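# Unload two passing trays from a moving cart onto rails

## Task

Lift each of the two trays off the cart and place it so it rests across both rails, with every item inside still upright and in its original spot. The trays can only be reached while the cart moves past: pressing the green button makes the cart travel at a constant speed from one end of its pair of rails to the other without pausing. Do not hold the cart back, since that can fail the job. When finished, the cart must be resting at one end of its rails.

## Robot and tools

Setup. Four identical i2rt Big YAM arms (arm1, arm2, arm3, arm4), each with six revolute joints, a two-finger gripper and a wrist camera. Three fixed room cameras: cam_far_end, cam_high, cam_start_end. Wrist cameras are arm1_cam_wrist to arm4_cam_wrist (fisheye, 672x504); room cameras are 896x504. A cart runs along two rails; a green button sends it end to end at constant speed. Trays are reachable only while it passes, so grasps must be timed and the cart must never be obstructed.

Frame. Everything is in one scene frame: origin on the floor, +z up, metres. Arm feet (base_link): arm1 (0.852, 0.646, 0.794), arm2 (-0.349, 0.656, 0.806), arm3 (-0.852, -0.659, 0.764), arm4 (0.345, -0.661, 0.790). arm1 and arm2 face roughly -y, arm3 and arm4 roughly +y; each foot faces along its own +x. Table tops under the arms are at z=0.720. Reach is about 1.0 m from the joint1 axis. The 'hand' point sits between the finger pads, roughly 1 cm behind the tips; fingers point along hand +z and open along hand y. Quaternions are written w, x, y, z.

Tool move. Arguments are arm1..arm4 (each optional) plus cameras. Each arm entry is its own object; an arm left out receives nothing new but may keep pushing toward an older target. Inside an arm entry:
- joints: absolute joint targets by name, radians for joints, metres for the gripper. Ranges: joint1_rad -2.879..2.879 (base yaw, positive counter-clockwise seen from above, 0 = along foot +x); joint2_rad 0..3.141 (shoulder, 0 = upper arm pointing back, positive raises it up and forward); joint3_rad 0..3.019 (elbow, 0 = folded, positive opens); joint4_rad -1.692..1.57 (wrist pitch, positive tips fingers up); joint5_rad -1.57..1.57 (wrist yaw, positive to the arm's right); joint6_rad -2.094..2.094 (hand roll, positive clockwise viewed from behind); gripper_m 0..0.093 (fingertip gap).
- target: one list of seven numbers [x, y, z, qw, qx, qy, qz], an absolute hand pose in the scene frame in metres, same form as the printed 'hand' line. The hand travels in a straight line from its current hand_target to it. When target is given, joints may only contain gripper_m.
- speed: peak path speed in m/s, 0.002..0.5, default 0.25; only allowed with target. Rotation is capped at twice that value in rad/s.
All motions in one call begin together; every hand path in the call finishes together, paced by the slowest. A path lasts between 0.5 and 10 s and is cut off after 10 s; a whole action never exceeds 15 s. Each control step clips the commanded pose to within 100 mm and 20 degrees of the measured hand, then solves damped IK, favouring position. Expect a centimetre or more of error, lag, overshoot of speed near full stretch, and wide swings on joint-space moves. Paths ignore obstacles and other arms. Unknown keys make a call invalid; out-of-range values get it refused, and a refusal cancels the remaining move, wait and finished_scene calls in that reply.

cameras: list of names, or 'all'; omitted or null gives all, [] gives none.

Tool wait: seconds from 0 to 10, plus cameras; commands nothing, the world keeps running. Tool zoom_image: camera plus region [x0, y0, x1, y1] in pixels (max 504x504) of that camera's latest image. Tool read_manual: licence texts only. Tool finished_scene: scene number; ends the scene, the result must hold without the robots.

Results. Per arm: joint_positions, velocities (omitted if negligible), torques (joints 3 and 4 wrap sign at ±28 N m), hand, hand_target (shown only while moving), joint_status and hand_status, temperatures once changed 5 °C. The 'move' line names each arm sent a motion with 'done' or its worst status. 'as last shown' marks arms not commanded, whose omitted lines are unchanged. The 'pictures' line orders the images. Statuses: off_target (stopped away from target, may still push); time_out (each joint keeps a nearby target and keeps pushing; send its reported position to relax it); not_followed with 'joint command not followed' or 'pose unreachable' (a self/inter-arm safety check blocked the move; gripper still acts; the arm may keep retrying until given new targets). on_its_own lists uncommanded behaviour; 'held at' is a target, not a reading.

Gripper. Closed on nothing it reads 0.000-0.002. On a rigid part it reads up to 5 mm under the part's width at full force; about 5 mm below first-contact reading it squeezes at its limit (roughly 50-64 N per pad). Release by commanding well above the reading.

Avoid. Arms do not stop on contact and can push hard; a hard press between two arms ends the scene, and the collision check may act too late (fingers, housings and cameras can still meet). Prolonged pushing, outstretched holding or unreachable poses heat motors: MOTOR HOT appears at 85 °C, and at 100 °C that arm goes limp for 30-60 s (limit_stop_at_motor_heat), possibly dropping what it holds. Do not knock items out of the work area, drop trays, release moving items, slam, or tilt trays so contents fall. Loose objects may occasionally get nudged. The cart must end at a rail end.

Each tool is called after "Emit:" in YAML: its name, and indented under it one key for each argument.

## Session

Emit:
move:

Scene clock: 0.00 s.
Joint torques (N m): no reading
Heat: arm1: hottest joint2_rad 38 °C; arm2: hottest joint1_rad 35 °C; arm3: hottest joint1_rad 38 °C; arm4: hottest joint1_rad 36 °C.
Joint velocities: within noise
arm1.joint_positions: joint1_rad=+0.216 joint2_rad=+0.646 joint3_rad=+1.361 joint4_rad=-1.443 joint5_rad=+0.041 joint6_rad=-0.007 gripper_m=+0.09396
arm1.joint_status: not commanded
arm1.hand: x=+0.8788 y=+0.4133 z=+1.2923 quat_wxyz=(-0.301, -0.594, -0.694, +0.274) (m; scene frame)
arm1.hand_target: x=+0.8784 y=+0.4148 z=+1.3047 quat_wxyz=(-0.311, -0.590, -0.689, +0.282) (m; scene frame)
arm1.hand_status: not commanded
arm2.joint_positions: joint1_rad=-0.382 joint2_rad=+0.571 joint3_rad=+1.364 joint4_rad=-1.425 joint5_rad=+0.132 joint6_rad=-0.010 gripper_m=+0.09396
arm2.joint_status: not commanded
arm2.hand: x=-0.4420 y=+0.4729 z=+1.3260 quat_wxyz=(-0.195, -0.752, -0.477, +0.412) (m; scene frame)
arm2.hand_target: x=-0.4410 y=+0.4748 z=+1.3384 quat_wxyz=(-0.203, -0.746, -0.472, +0.423) (m; scene frame)
arm2.hand_status: not commanded
arm3.joint_positions: joint1_rad=-0.139 joint2_rad=+0.546 joint3_rad=+1.397 joint4_rad=-1.476 joint5_rad=-0.164 joint6_rad=-0.025 gripper_m=+0.09396
arm3.joint_status: not commanded
arm3.hand: x=-0.8456 y=-0.4810 z=+1.2966 quat_wxyz=(-0.307, +0.605, -0.646, -0.350) (m; scene frame)
arm3.hand_target: x=-0.8460 y=-0.4836 z=+1.3060 quat_wxyz=(-0.316, +0.602, -0.641, -0.356) (m; scene frame)
arm3.hand_status: not commanded
arm4.joint_positions: joint1_rad=+0.477 joint2_rad=+0.647 joint3_rad=+1.316 joint4_rad=-1.509 joint5_rad=-0.057 joint6_rad=-0.433 gripper_m=+0.09396
arm4.joint_status: not commanded
arm4.hand: x=+0.2439 y=-0.4652 z=+1.2589 quat_wxyz=(-0.227, +0.883, -0.299, -0.283) (m; scene frame)
arm4.hand_target: x=+0.2445 y=-0.4661 z=+1.2677 quat_wxyz=(-0.234, +0.879, -0.298, -0.289) (m; scene frame)
arm4.hand_status: not commanded
pictures: arm1_cam_wrist, arm2_cam_wrist, arm3_cam_wrist, arm4_cam_wrist, cam_far_end, cam_high, cam_start_end

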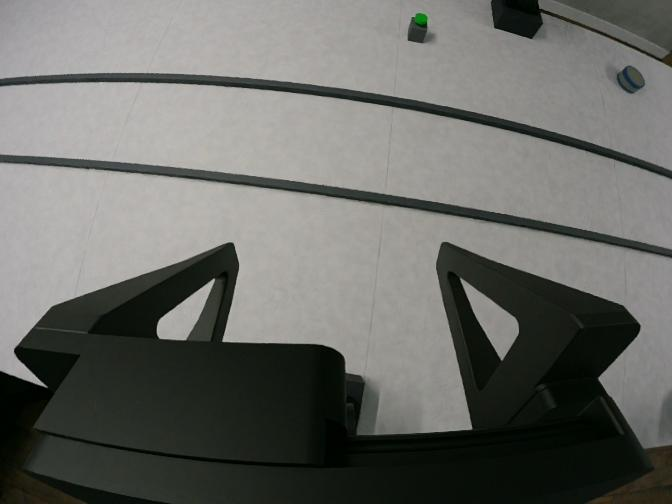

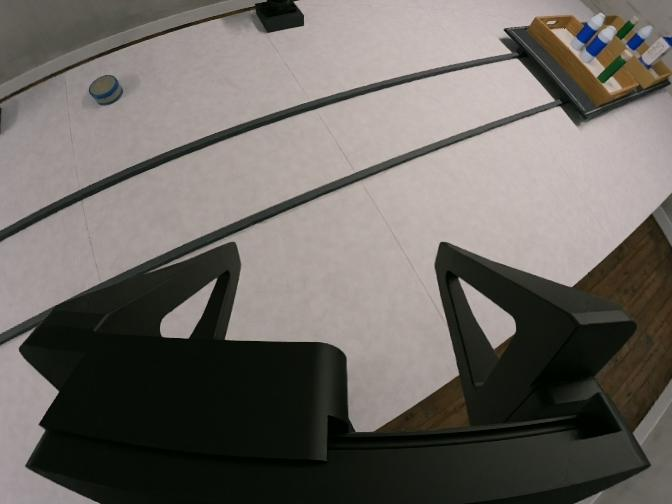

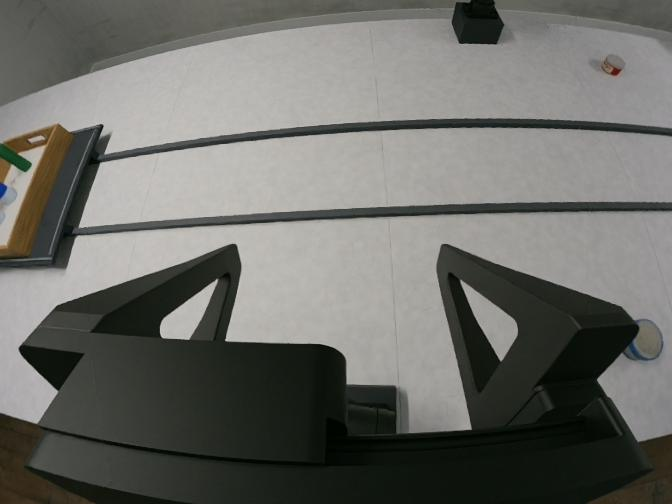

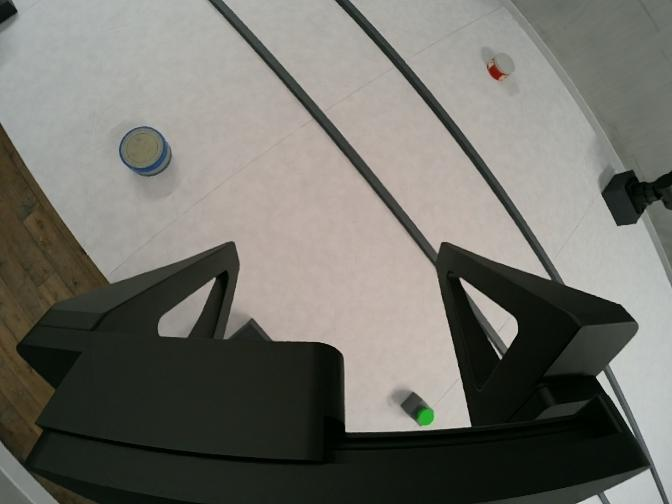

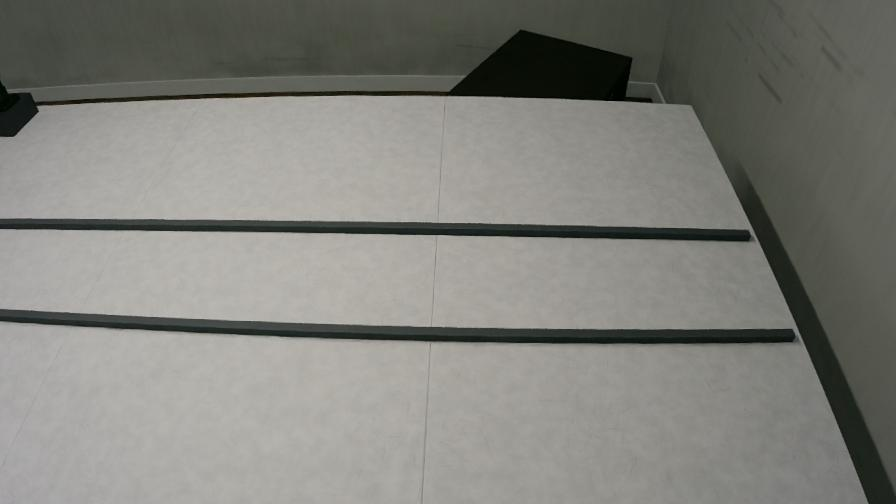

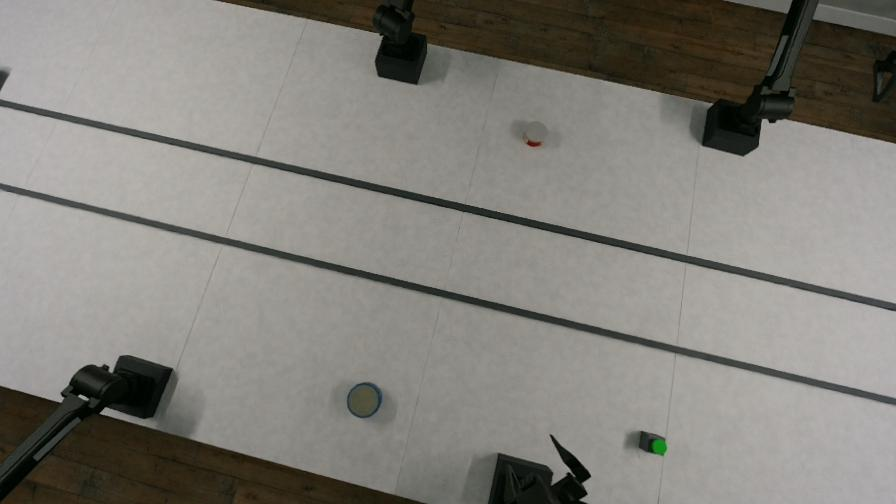

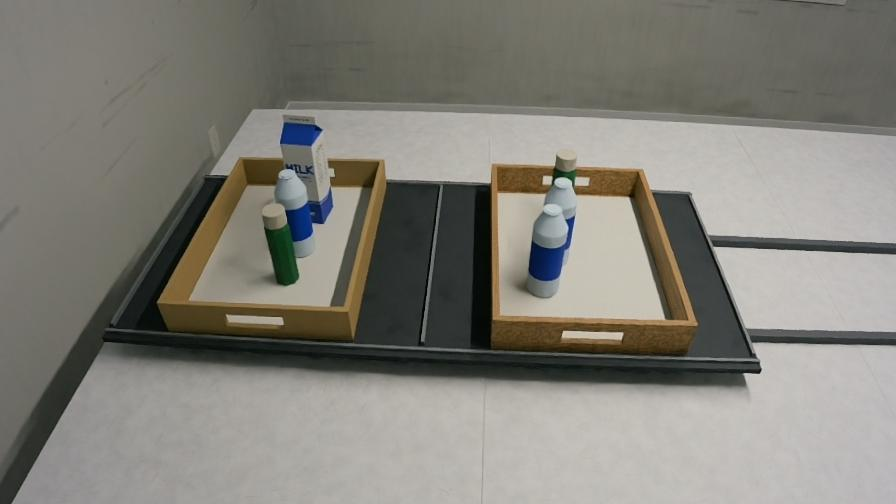

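Emit:
zoom_image:
  camera: "cam_start_end"
  region: [90, 90, 470, 390]

Emit:
zoom_image:
  camera: "cam_start_end"
  region: [420, 120, 800, 400]

Emit:
zoom_image:
  camera: "cam_high"
  region: [560, 360, 760, 500]

Emit:
zoom_image:
  camera: "arm3_cam_wrist"
  region: [0, 80, 200, 300]

Emit:
zoom_image:
  camera: "arm4_cam_wrist"
  region: [340, 340, 520, 480]

Scaled by 1.326 from the camera's 896x504 image, which has a finer 1280x720 frame.

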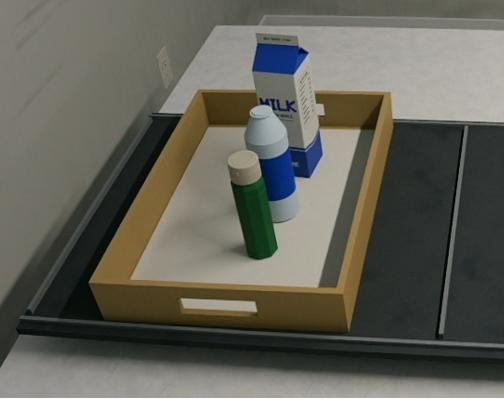

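Scaled by 1.326 from the camera's 896x504 image, which has a finer 1280x720 frame.

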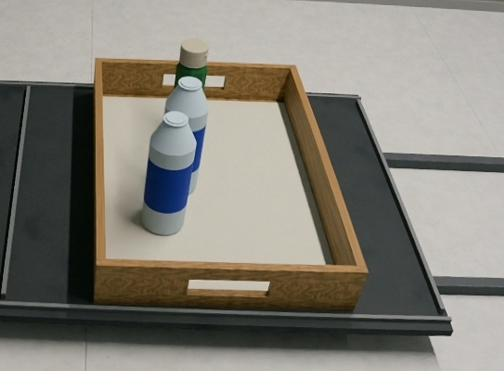

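Scaled by 2.520 from the camera's 896x504 image, which has a finer 1280x720 frame.

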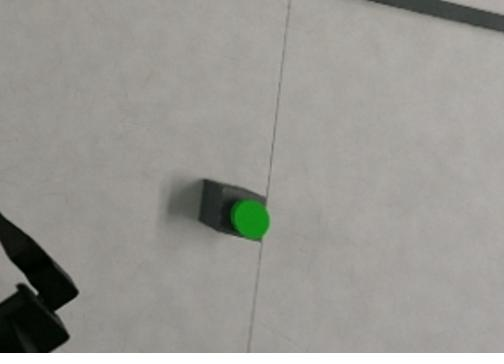

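Scaled by 2.291 from the camera's 672x504 image, which has a finer 960x720 frame.

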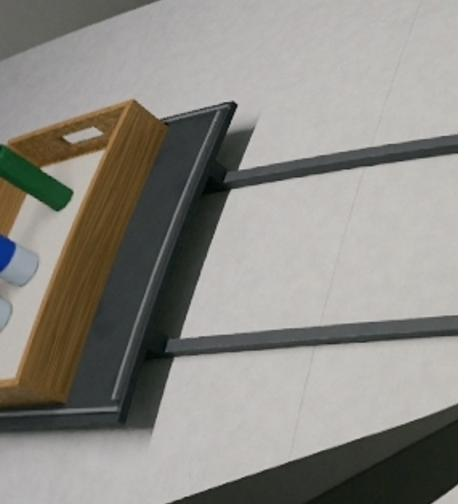

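Scaled by 2.800 from the camera's 672x504 image, which has a finer 960x720 frame.

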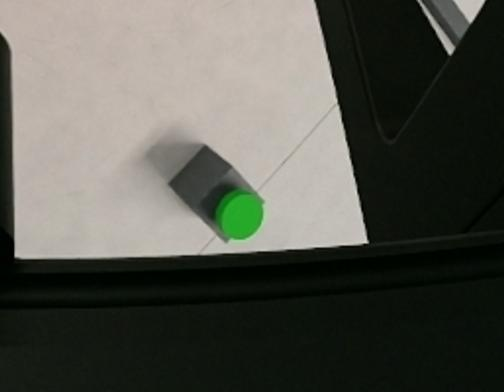

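Emit:
zoom_image:
  camera: "arm2_cam_wrist"
  region: [472, 0, 672, 150]

Emit:
zoom_image:
  camera: "arm3_cam_wrist"
  region: [0, 100, 130, 290]

Emit:
zoom_image:
  camera: "cam_high"
  region: [0, 40, 200, 240]

Emit:
zoom_image:
  camera: "cam_start_end"
  region: [470, 280, 720, 400]

Emit:
zoom_image:
  camera: "cam_start_end"
  region: [480, 140, 660, 240]

Scaled by 2.520 from the camera's 672x504 image, which has a finer 960x720 frame.

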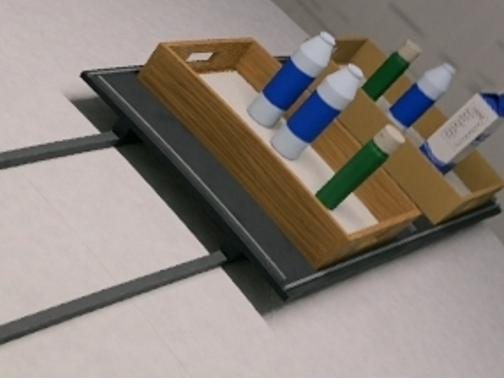

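Scaled by 2.653 from the camera's 672x504 image, which has a finer 960x720 frame.

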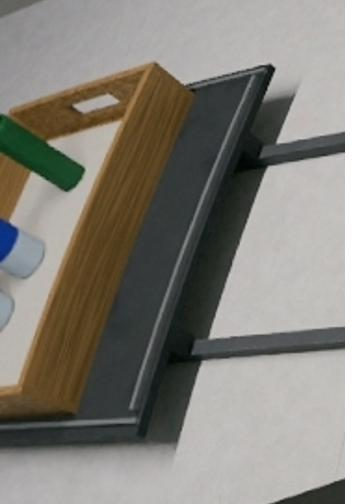

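Scaled by 2.520 from the camera's 896x504 image, which has a finer 1280x720 frame.

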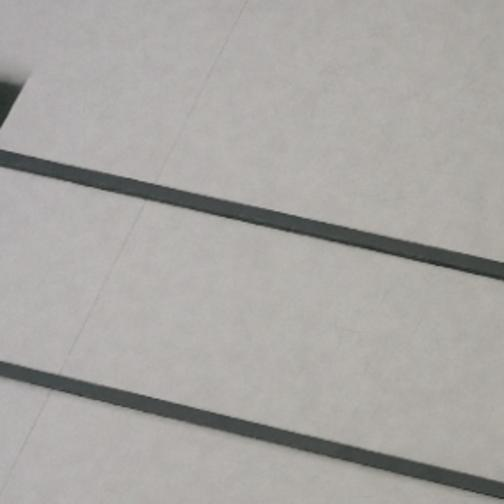

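Scaled by 2.016 from the camera's 896x504 image, which has a finer 1280x720 frame.

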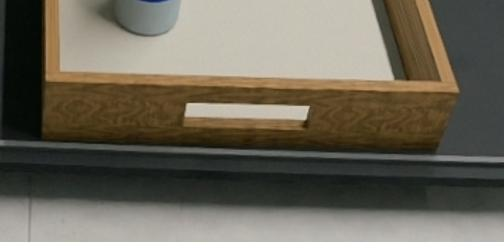

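Scaled by 2.800 from the camera's 896x504 image, which has a finer 1280x720 frame.

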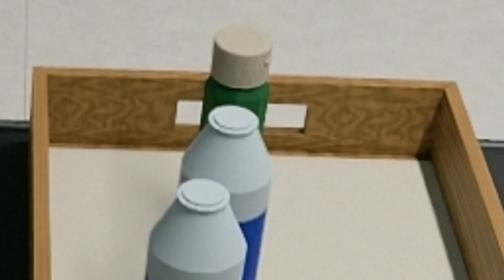

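Emit:
move:
  arm4: {"target": [0.70, -0.455, 1.02, 0.0, 0.242, -0.971, 0.0], "speed": 0.25, "joints": {"gripper_m": 0.0}}
  arm1: {"joints": {"joint1_rad": -1.08, "joint2_rad": 1.35, "joint3_rad": 0.5, "joint4_rad": 0.3, "joint5_rad": -1.059, "joint6_rad": 1.073, "gripper_m": 0.042}}
  arm2: {"joints": {"joint1_rad": -1.084, "joint2_rad": 1.35, "joint3_rad": 0.5, "joint4_rad": 0.3, "joint5_rad": -1.031, "joint6_rad": 1.108, "gripper_m": 0.042}}
  arm3: {"joints": {"joint1_rad": -1.054, "joint2_rad": 1.3, "joint3_rad": 0.5, "joint4_rad": 0.3, "joint5_rad": -1.025, "joint6_rad": 1.116, "gripper_m": 0.042}}

Scene clock: 361.77 s.
Joint torques (N m): arm1=[-1.2 -8.94 7.17 2.86 -0.4 -0.06] | arm2=[-0.26 -9.41 8.05 1.77 -0.34 0.08] | arm3=[1.03 -9.05 8.08 2.43 -0.42 -0.02] | arm4=[0.15 -10.7 12.12 0.43 0.1 0.22]
Heat: arm1: hottest joint3_rad 48 °C; arm2: hottest joint3_rad 45 °C; arm3: hottest joint3_rad 41 °C; arm4: hottest joint3_rad 57 °C.
move: arm1 done; arm2 done; arm3 done; arm4 off_target
arm1.joint_positions: joint1_rad=-1.078 joint2_rad=+1.352 joint3_rad=+0.502 joint4_rad=+0.280 joint5_rad=-1.056 joint6_rad=+1.062 gripper_m=+0.04210
arm1.joint_status: all done
arm1.hand: x=+0.5620 y=+0.3417 z=+0.9316 quat_wxyz=(-0.604, -0.797, +0.002, -0.005) (m; scene frame)
arm2.joint_positions: joint1_rad=-1.075 joint2_rad=+1.351 joint3_rad=+0.498 joint4_rad=+0.282 joint5_rad=-1.029 joint6_rad=+1.101 gripper_m=+0.04206
arm2.joint_status: all done
arm2.hand: x=-0.6265 y=+0.3417 z=+0.9469 quat_wxyz=(-0.598, -0.801, +0.003, -0.010) (m; scene frame)
arm3.joint_positions: joint1_rad=-1.049 joint2_rad=+1.308 joint3_rad=+0.502 joint4_rad=+0.283 joint5_rad=-1.022 joint6_rad=+1.106 gripper_m=+0.04213
arm3.joint_status: all done
arm3.hand: x=-0.5713 y=-0.3462 z=+0.9231 quat_wxyz=(+0.000, +0.003, -0.790, -0.613) (m; scene frame)
arm4.joint_positions: joint1_rad=-1.021 joint2_rad=+1.382 joint3_rad=+1.260 joint4_rad=-1.476 joint5_rad=+0.007 joint6_rad=+0.031 gripper_m=+0.00030
arm4.joint_status: all done
arm4.hand: x=+0.6842 y=-0.4616 z=+1.0074 quat_wxyz=(+0.020, +0.252, -0.967, +0.004) (m; scene frame)
arm4.hand_target: x=+0.6994 y=-0.4554 z=+1.0201 quat_wxyz=(+0.000, +0.242, -0.970, +0.000) (m; scene frame)
arm4.hand_status: off_target (0.021 m and 2.6 deg from the pose sent, 0.515 m and 119.5 deg at the start)
pictures: arm1_cam_wrist, arm2_cam_wrist, arm3_cam_wrist, arm4_cam_wrist, cam_far_end, cam_high, cam_start_end

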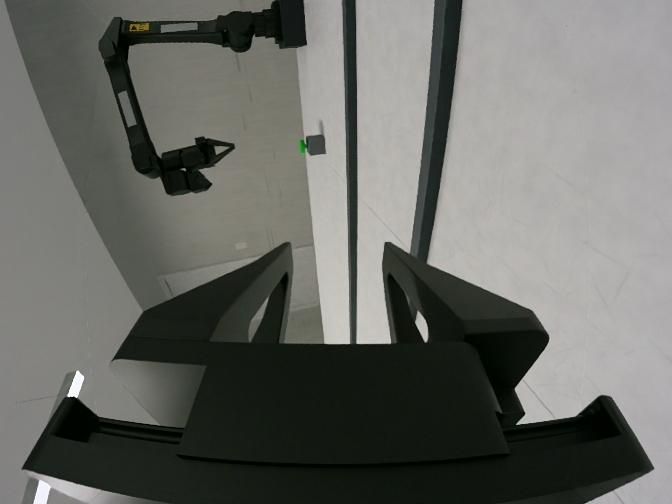

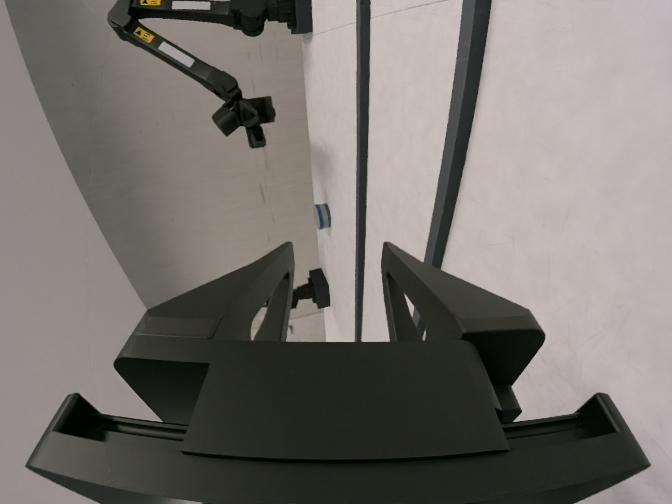

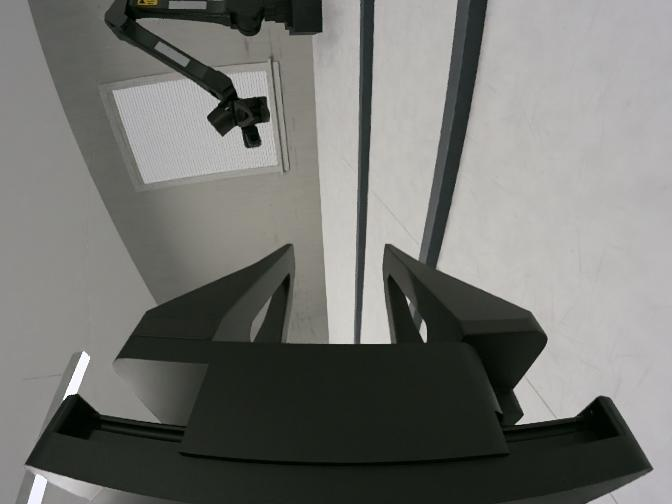

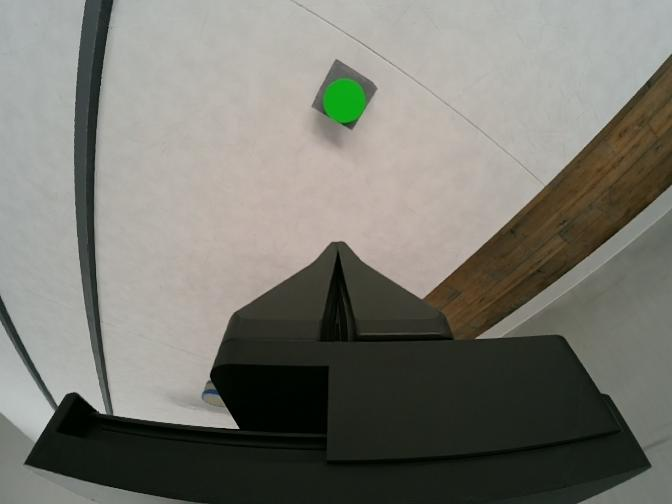

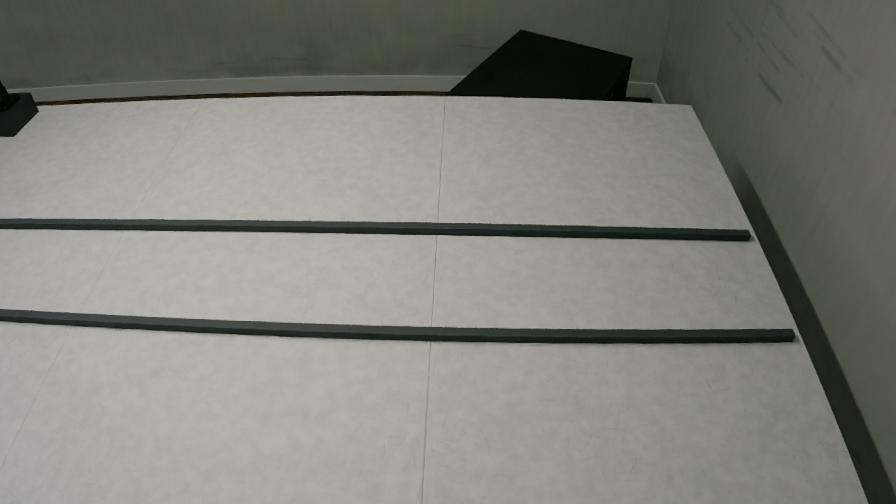

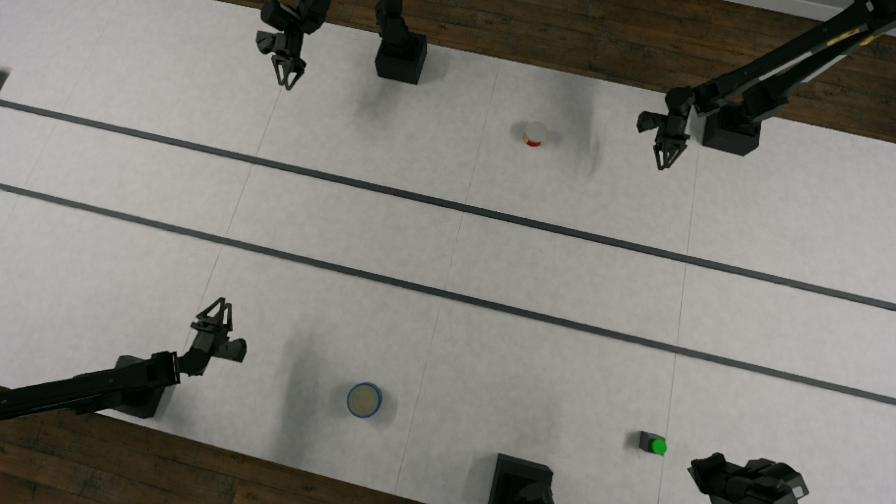

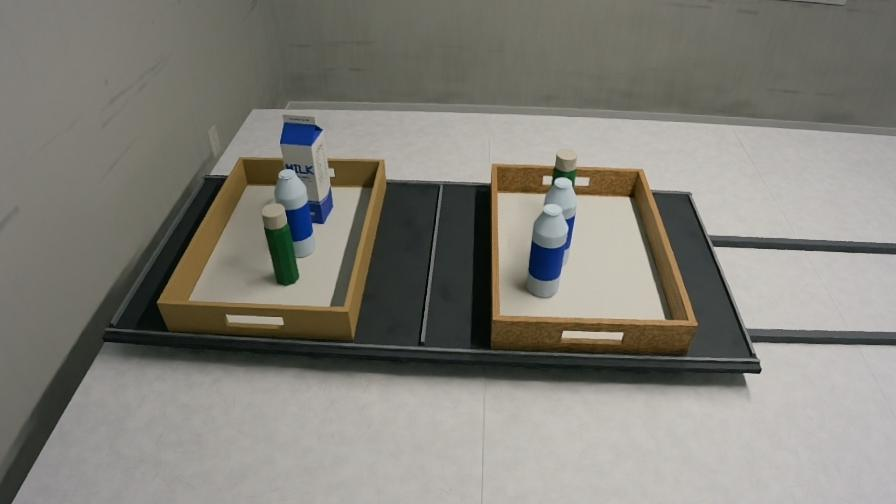

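Emit:
move:
  arm4: {"target": [0.725, -0.446, 0.90, 0.0, 0.242, -0.971, 0.0], "speed": 0.2}
  arm1: {"target": [0.60, 0.36, 0.88, 0.6088, 0.7933, 0.0, 0.0], "speed": 0.1}
  arm2: {"target": [-0.60, 0.36, 0.88, 0.6088, 0.7933, 0.0, 0.0], "speed": 0.1}
  arm3: {"target": [-0.60, -0.36, 0.88, 0.0, 0.0, 0.7933, 0.6088], "speed": 0.1}
  cameras: ["arm4_cam_wrist", "arm1_cam_wrist", "cam_high"]

Scene clock: 378.33 s.
Joint torques (N m): arm1=[-0.56 -7.47 5.45 2.86 -0.33 -0.07] | arm2=[-0.67 -9.11 5.22 1.76 -0.33 0.11] | arm3=[1.73 -6.65 6.89 2.7 -0.29 -0.13] | arm4=[0.09 -12.16 7.79 0.72 0.1 0.05]
move: arm1 done; arm2 done; arm3 done; arm4 done
arm1.joint_positions: joint1_rad=-1.078 joint2_rad=+1.445 joint3_rad=+0.341 joint4_rad=+0.548 joint5_rad=-1.056 joint6_rad=+1.065 gripper_m=+0.04210
arm1.hand: x=+0.6014 y=+0.3607 z=+0.8797 quat_wxyz=(-0.606, -0.795, -0.001, -0.001) (m; scene frame)
arm1.hand_target: x=+0.6000 y=+0.3601 z=+0.8800 quat_wxyz=(-0.609, -0.793, +0.000, +0.000) (m; scene frame)
arm1.hand_status: done (0.002 m and 0.4 deg from the pose sent, 0.067 m and 1.0 deg at the start)
arm2.joint_positions: joint1_rad=-1.075 joint2_rad=+1.551 joint3_rad=+0.347 joint4_rad=+0.663 joint5_rad=-1.035 joint6_rad=+1.113 gripper_m=+0.04206
arm2.hand: x=-0.5953 y=+0.3583 z=+0.8780 quat_wxyz=(-0.605, -0.796, -0.002, -0.006) (m; scene frame)
arm2.hand_target: x=-0.6001 y=+0.3600 z=+0.8800 quat_wxyz=(-0.609, -0.793, +0.000, +0.000) (m; scene frame)
arm2.hand_status: done (0.005 m and 0.9 deg from the pose sent, 0.074 m and 1.9 deg at the start)
arm3.joint_positions: joint1_rad=-1.049 joint2_rad=+1.352 joint3_rad=+0.381 joint4_rad=+0.429 joint5_rad=-1.012 joint6_rad=+1.106 gripper_m=+0.04213
arm3.hand: x=-0.5996 y=-0.3617 z=+0.8811 quat_wxyz=(+0.004, -0.005, -0.794, -0.608) (m; scene frame)
arm3.hand_target: x=-0.6000 y=-0.3600 z=+0.8800 quat_wxyz=(+0.000, +0.000, -0.793, -0.609) (m; scene frame)
arm3.hand_status: done (0.002 m and 0.7 deg from the pose sent, 0.054 m and 0.7 deg at the start)
arm4.joint_positions: joint1_rad=-1.032 joint2_rad=+1.528 joint3_rad=+1.145 joint4_rad=-1.169 joint5_rad=+0.007 joint6_rad=+0.031 gripper_m=+0.00030
arm4.hand: x=+0.7216 y=-0.4438 z=+0.9074 quat_wxyz=(-0.003, +0.246, -0.969, -0.002) (m; scene frame)
arm4.hand_target: x=+0.7248 y=-0.4460 z=+0.9001 quat_wxyz=(+0.000, +0.242, -0.970, +0.000) (m; scene frame)
arm4.hand_status: done (0.008 m and 0.6 deg from the pose sent, 0.116 m and 2.6 deg at the start)
pictures: arm1_cam_wrist, arm4_cam_wrist, cam_high

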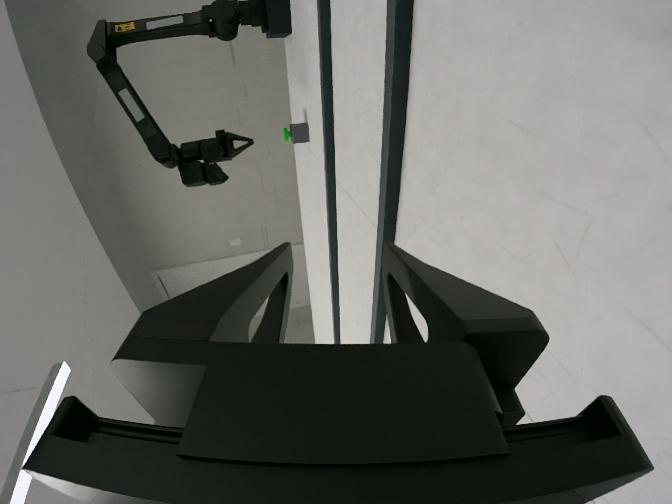

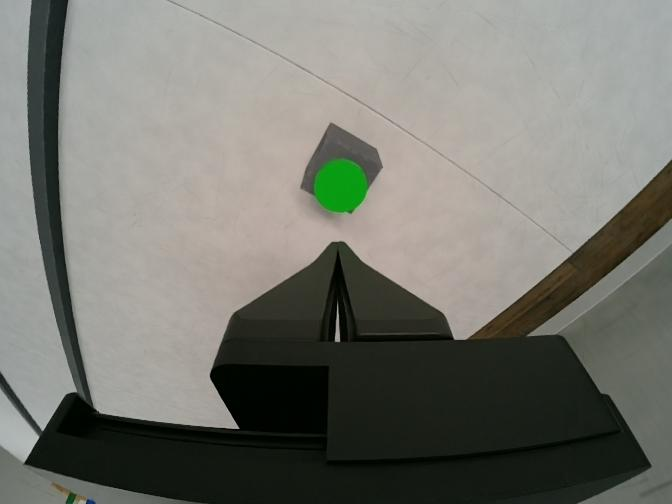

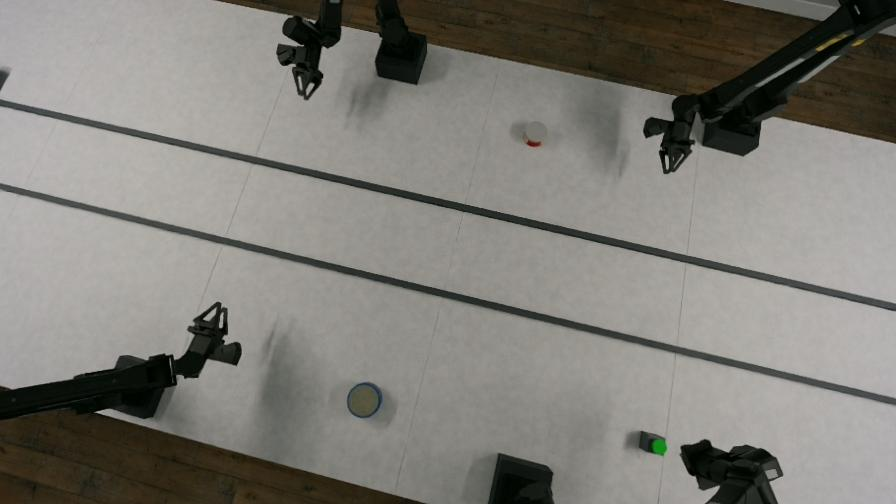

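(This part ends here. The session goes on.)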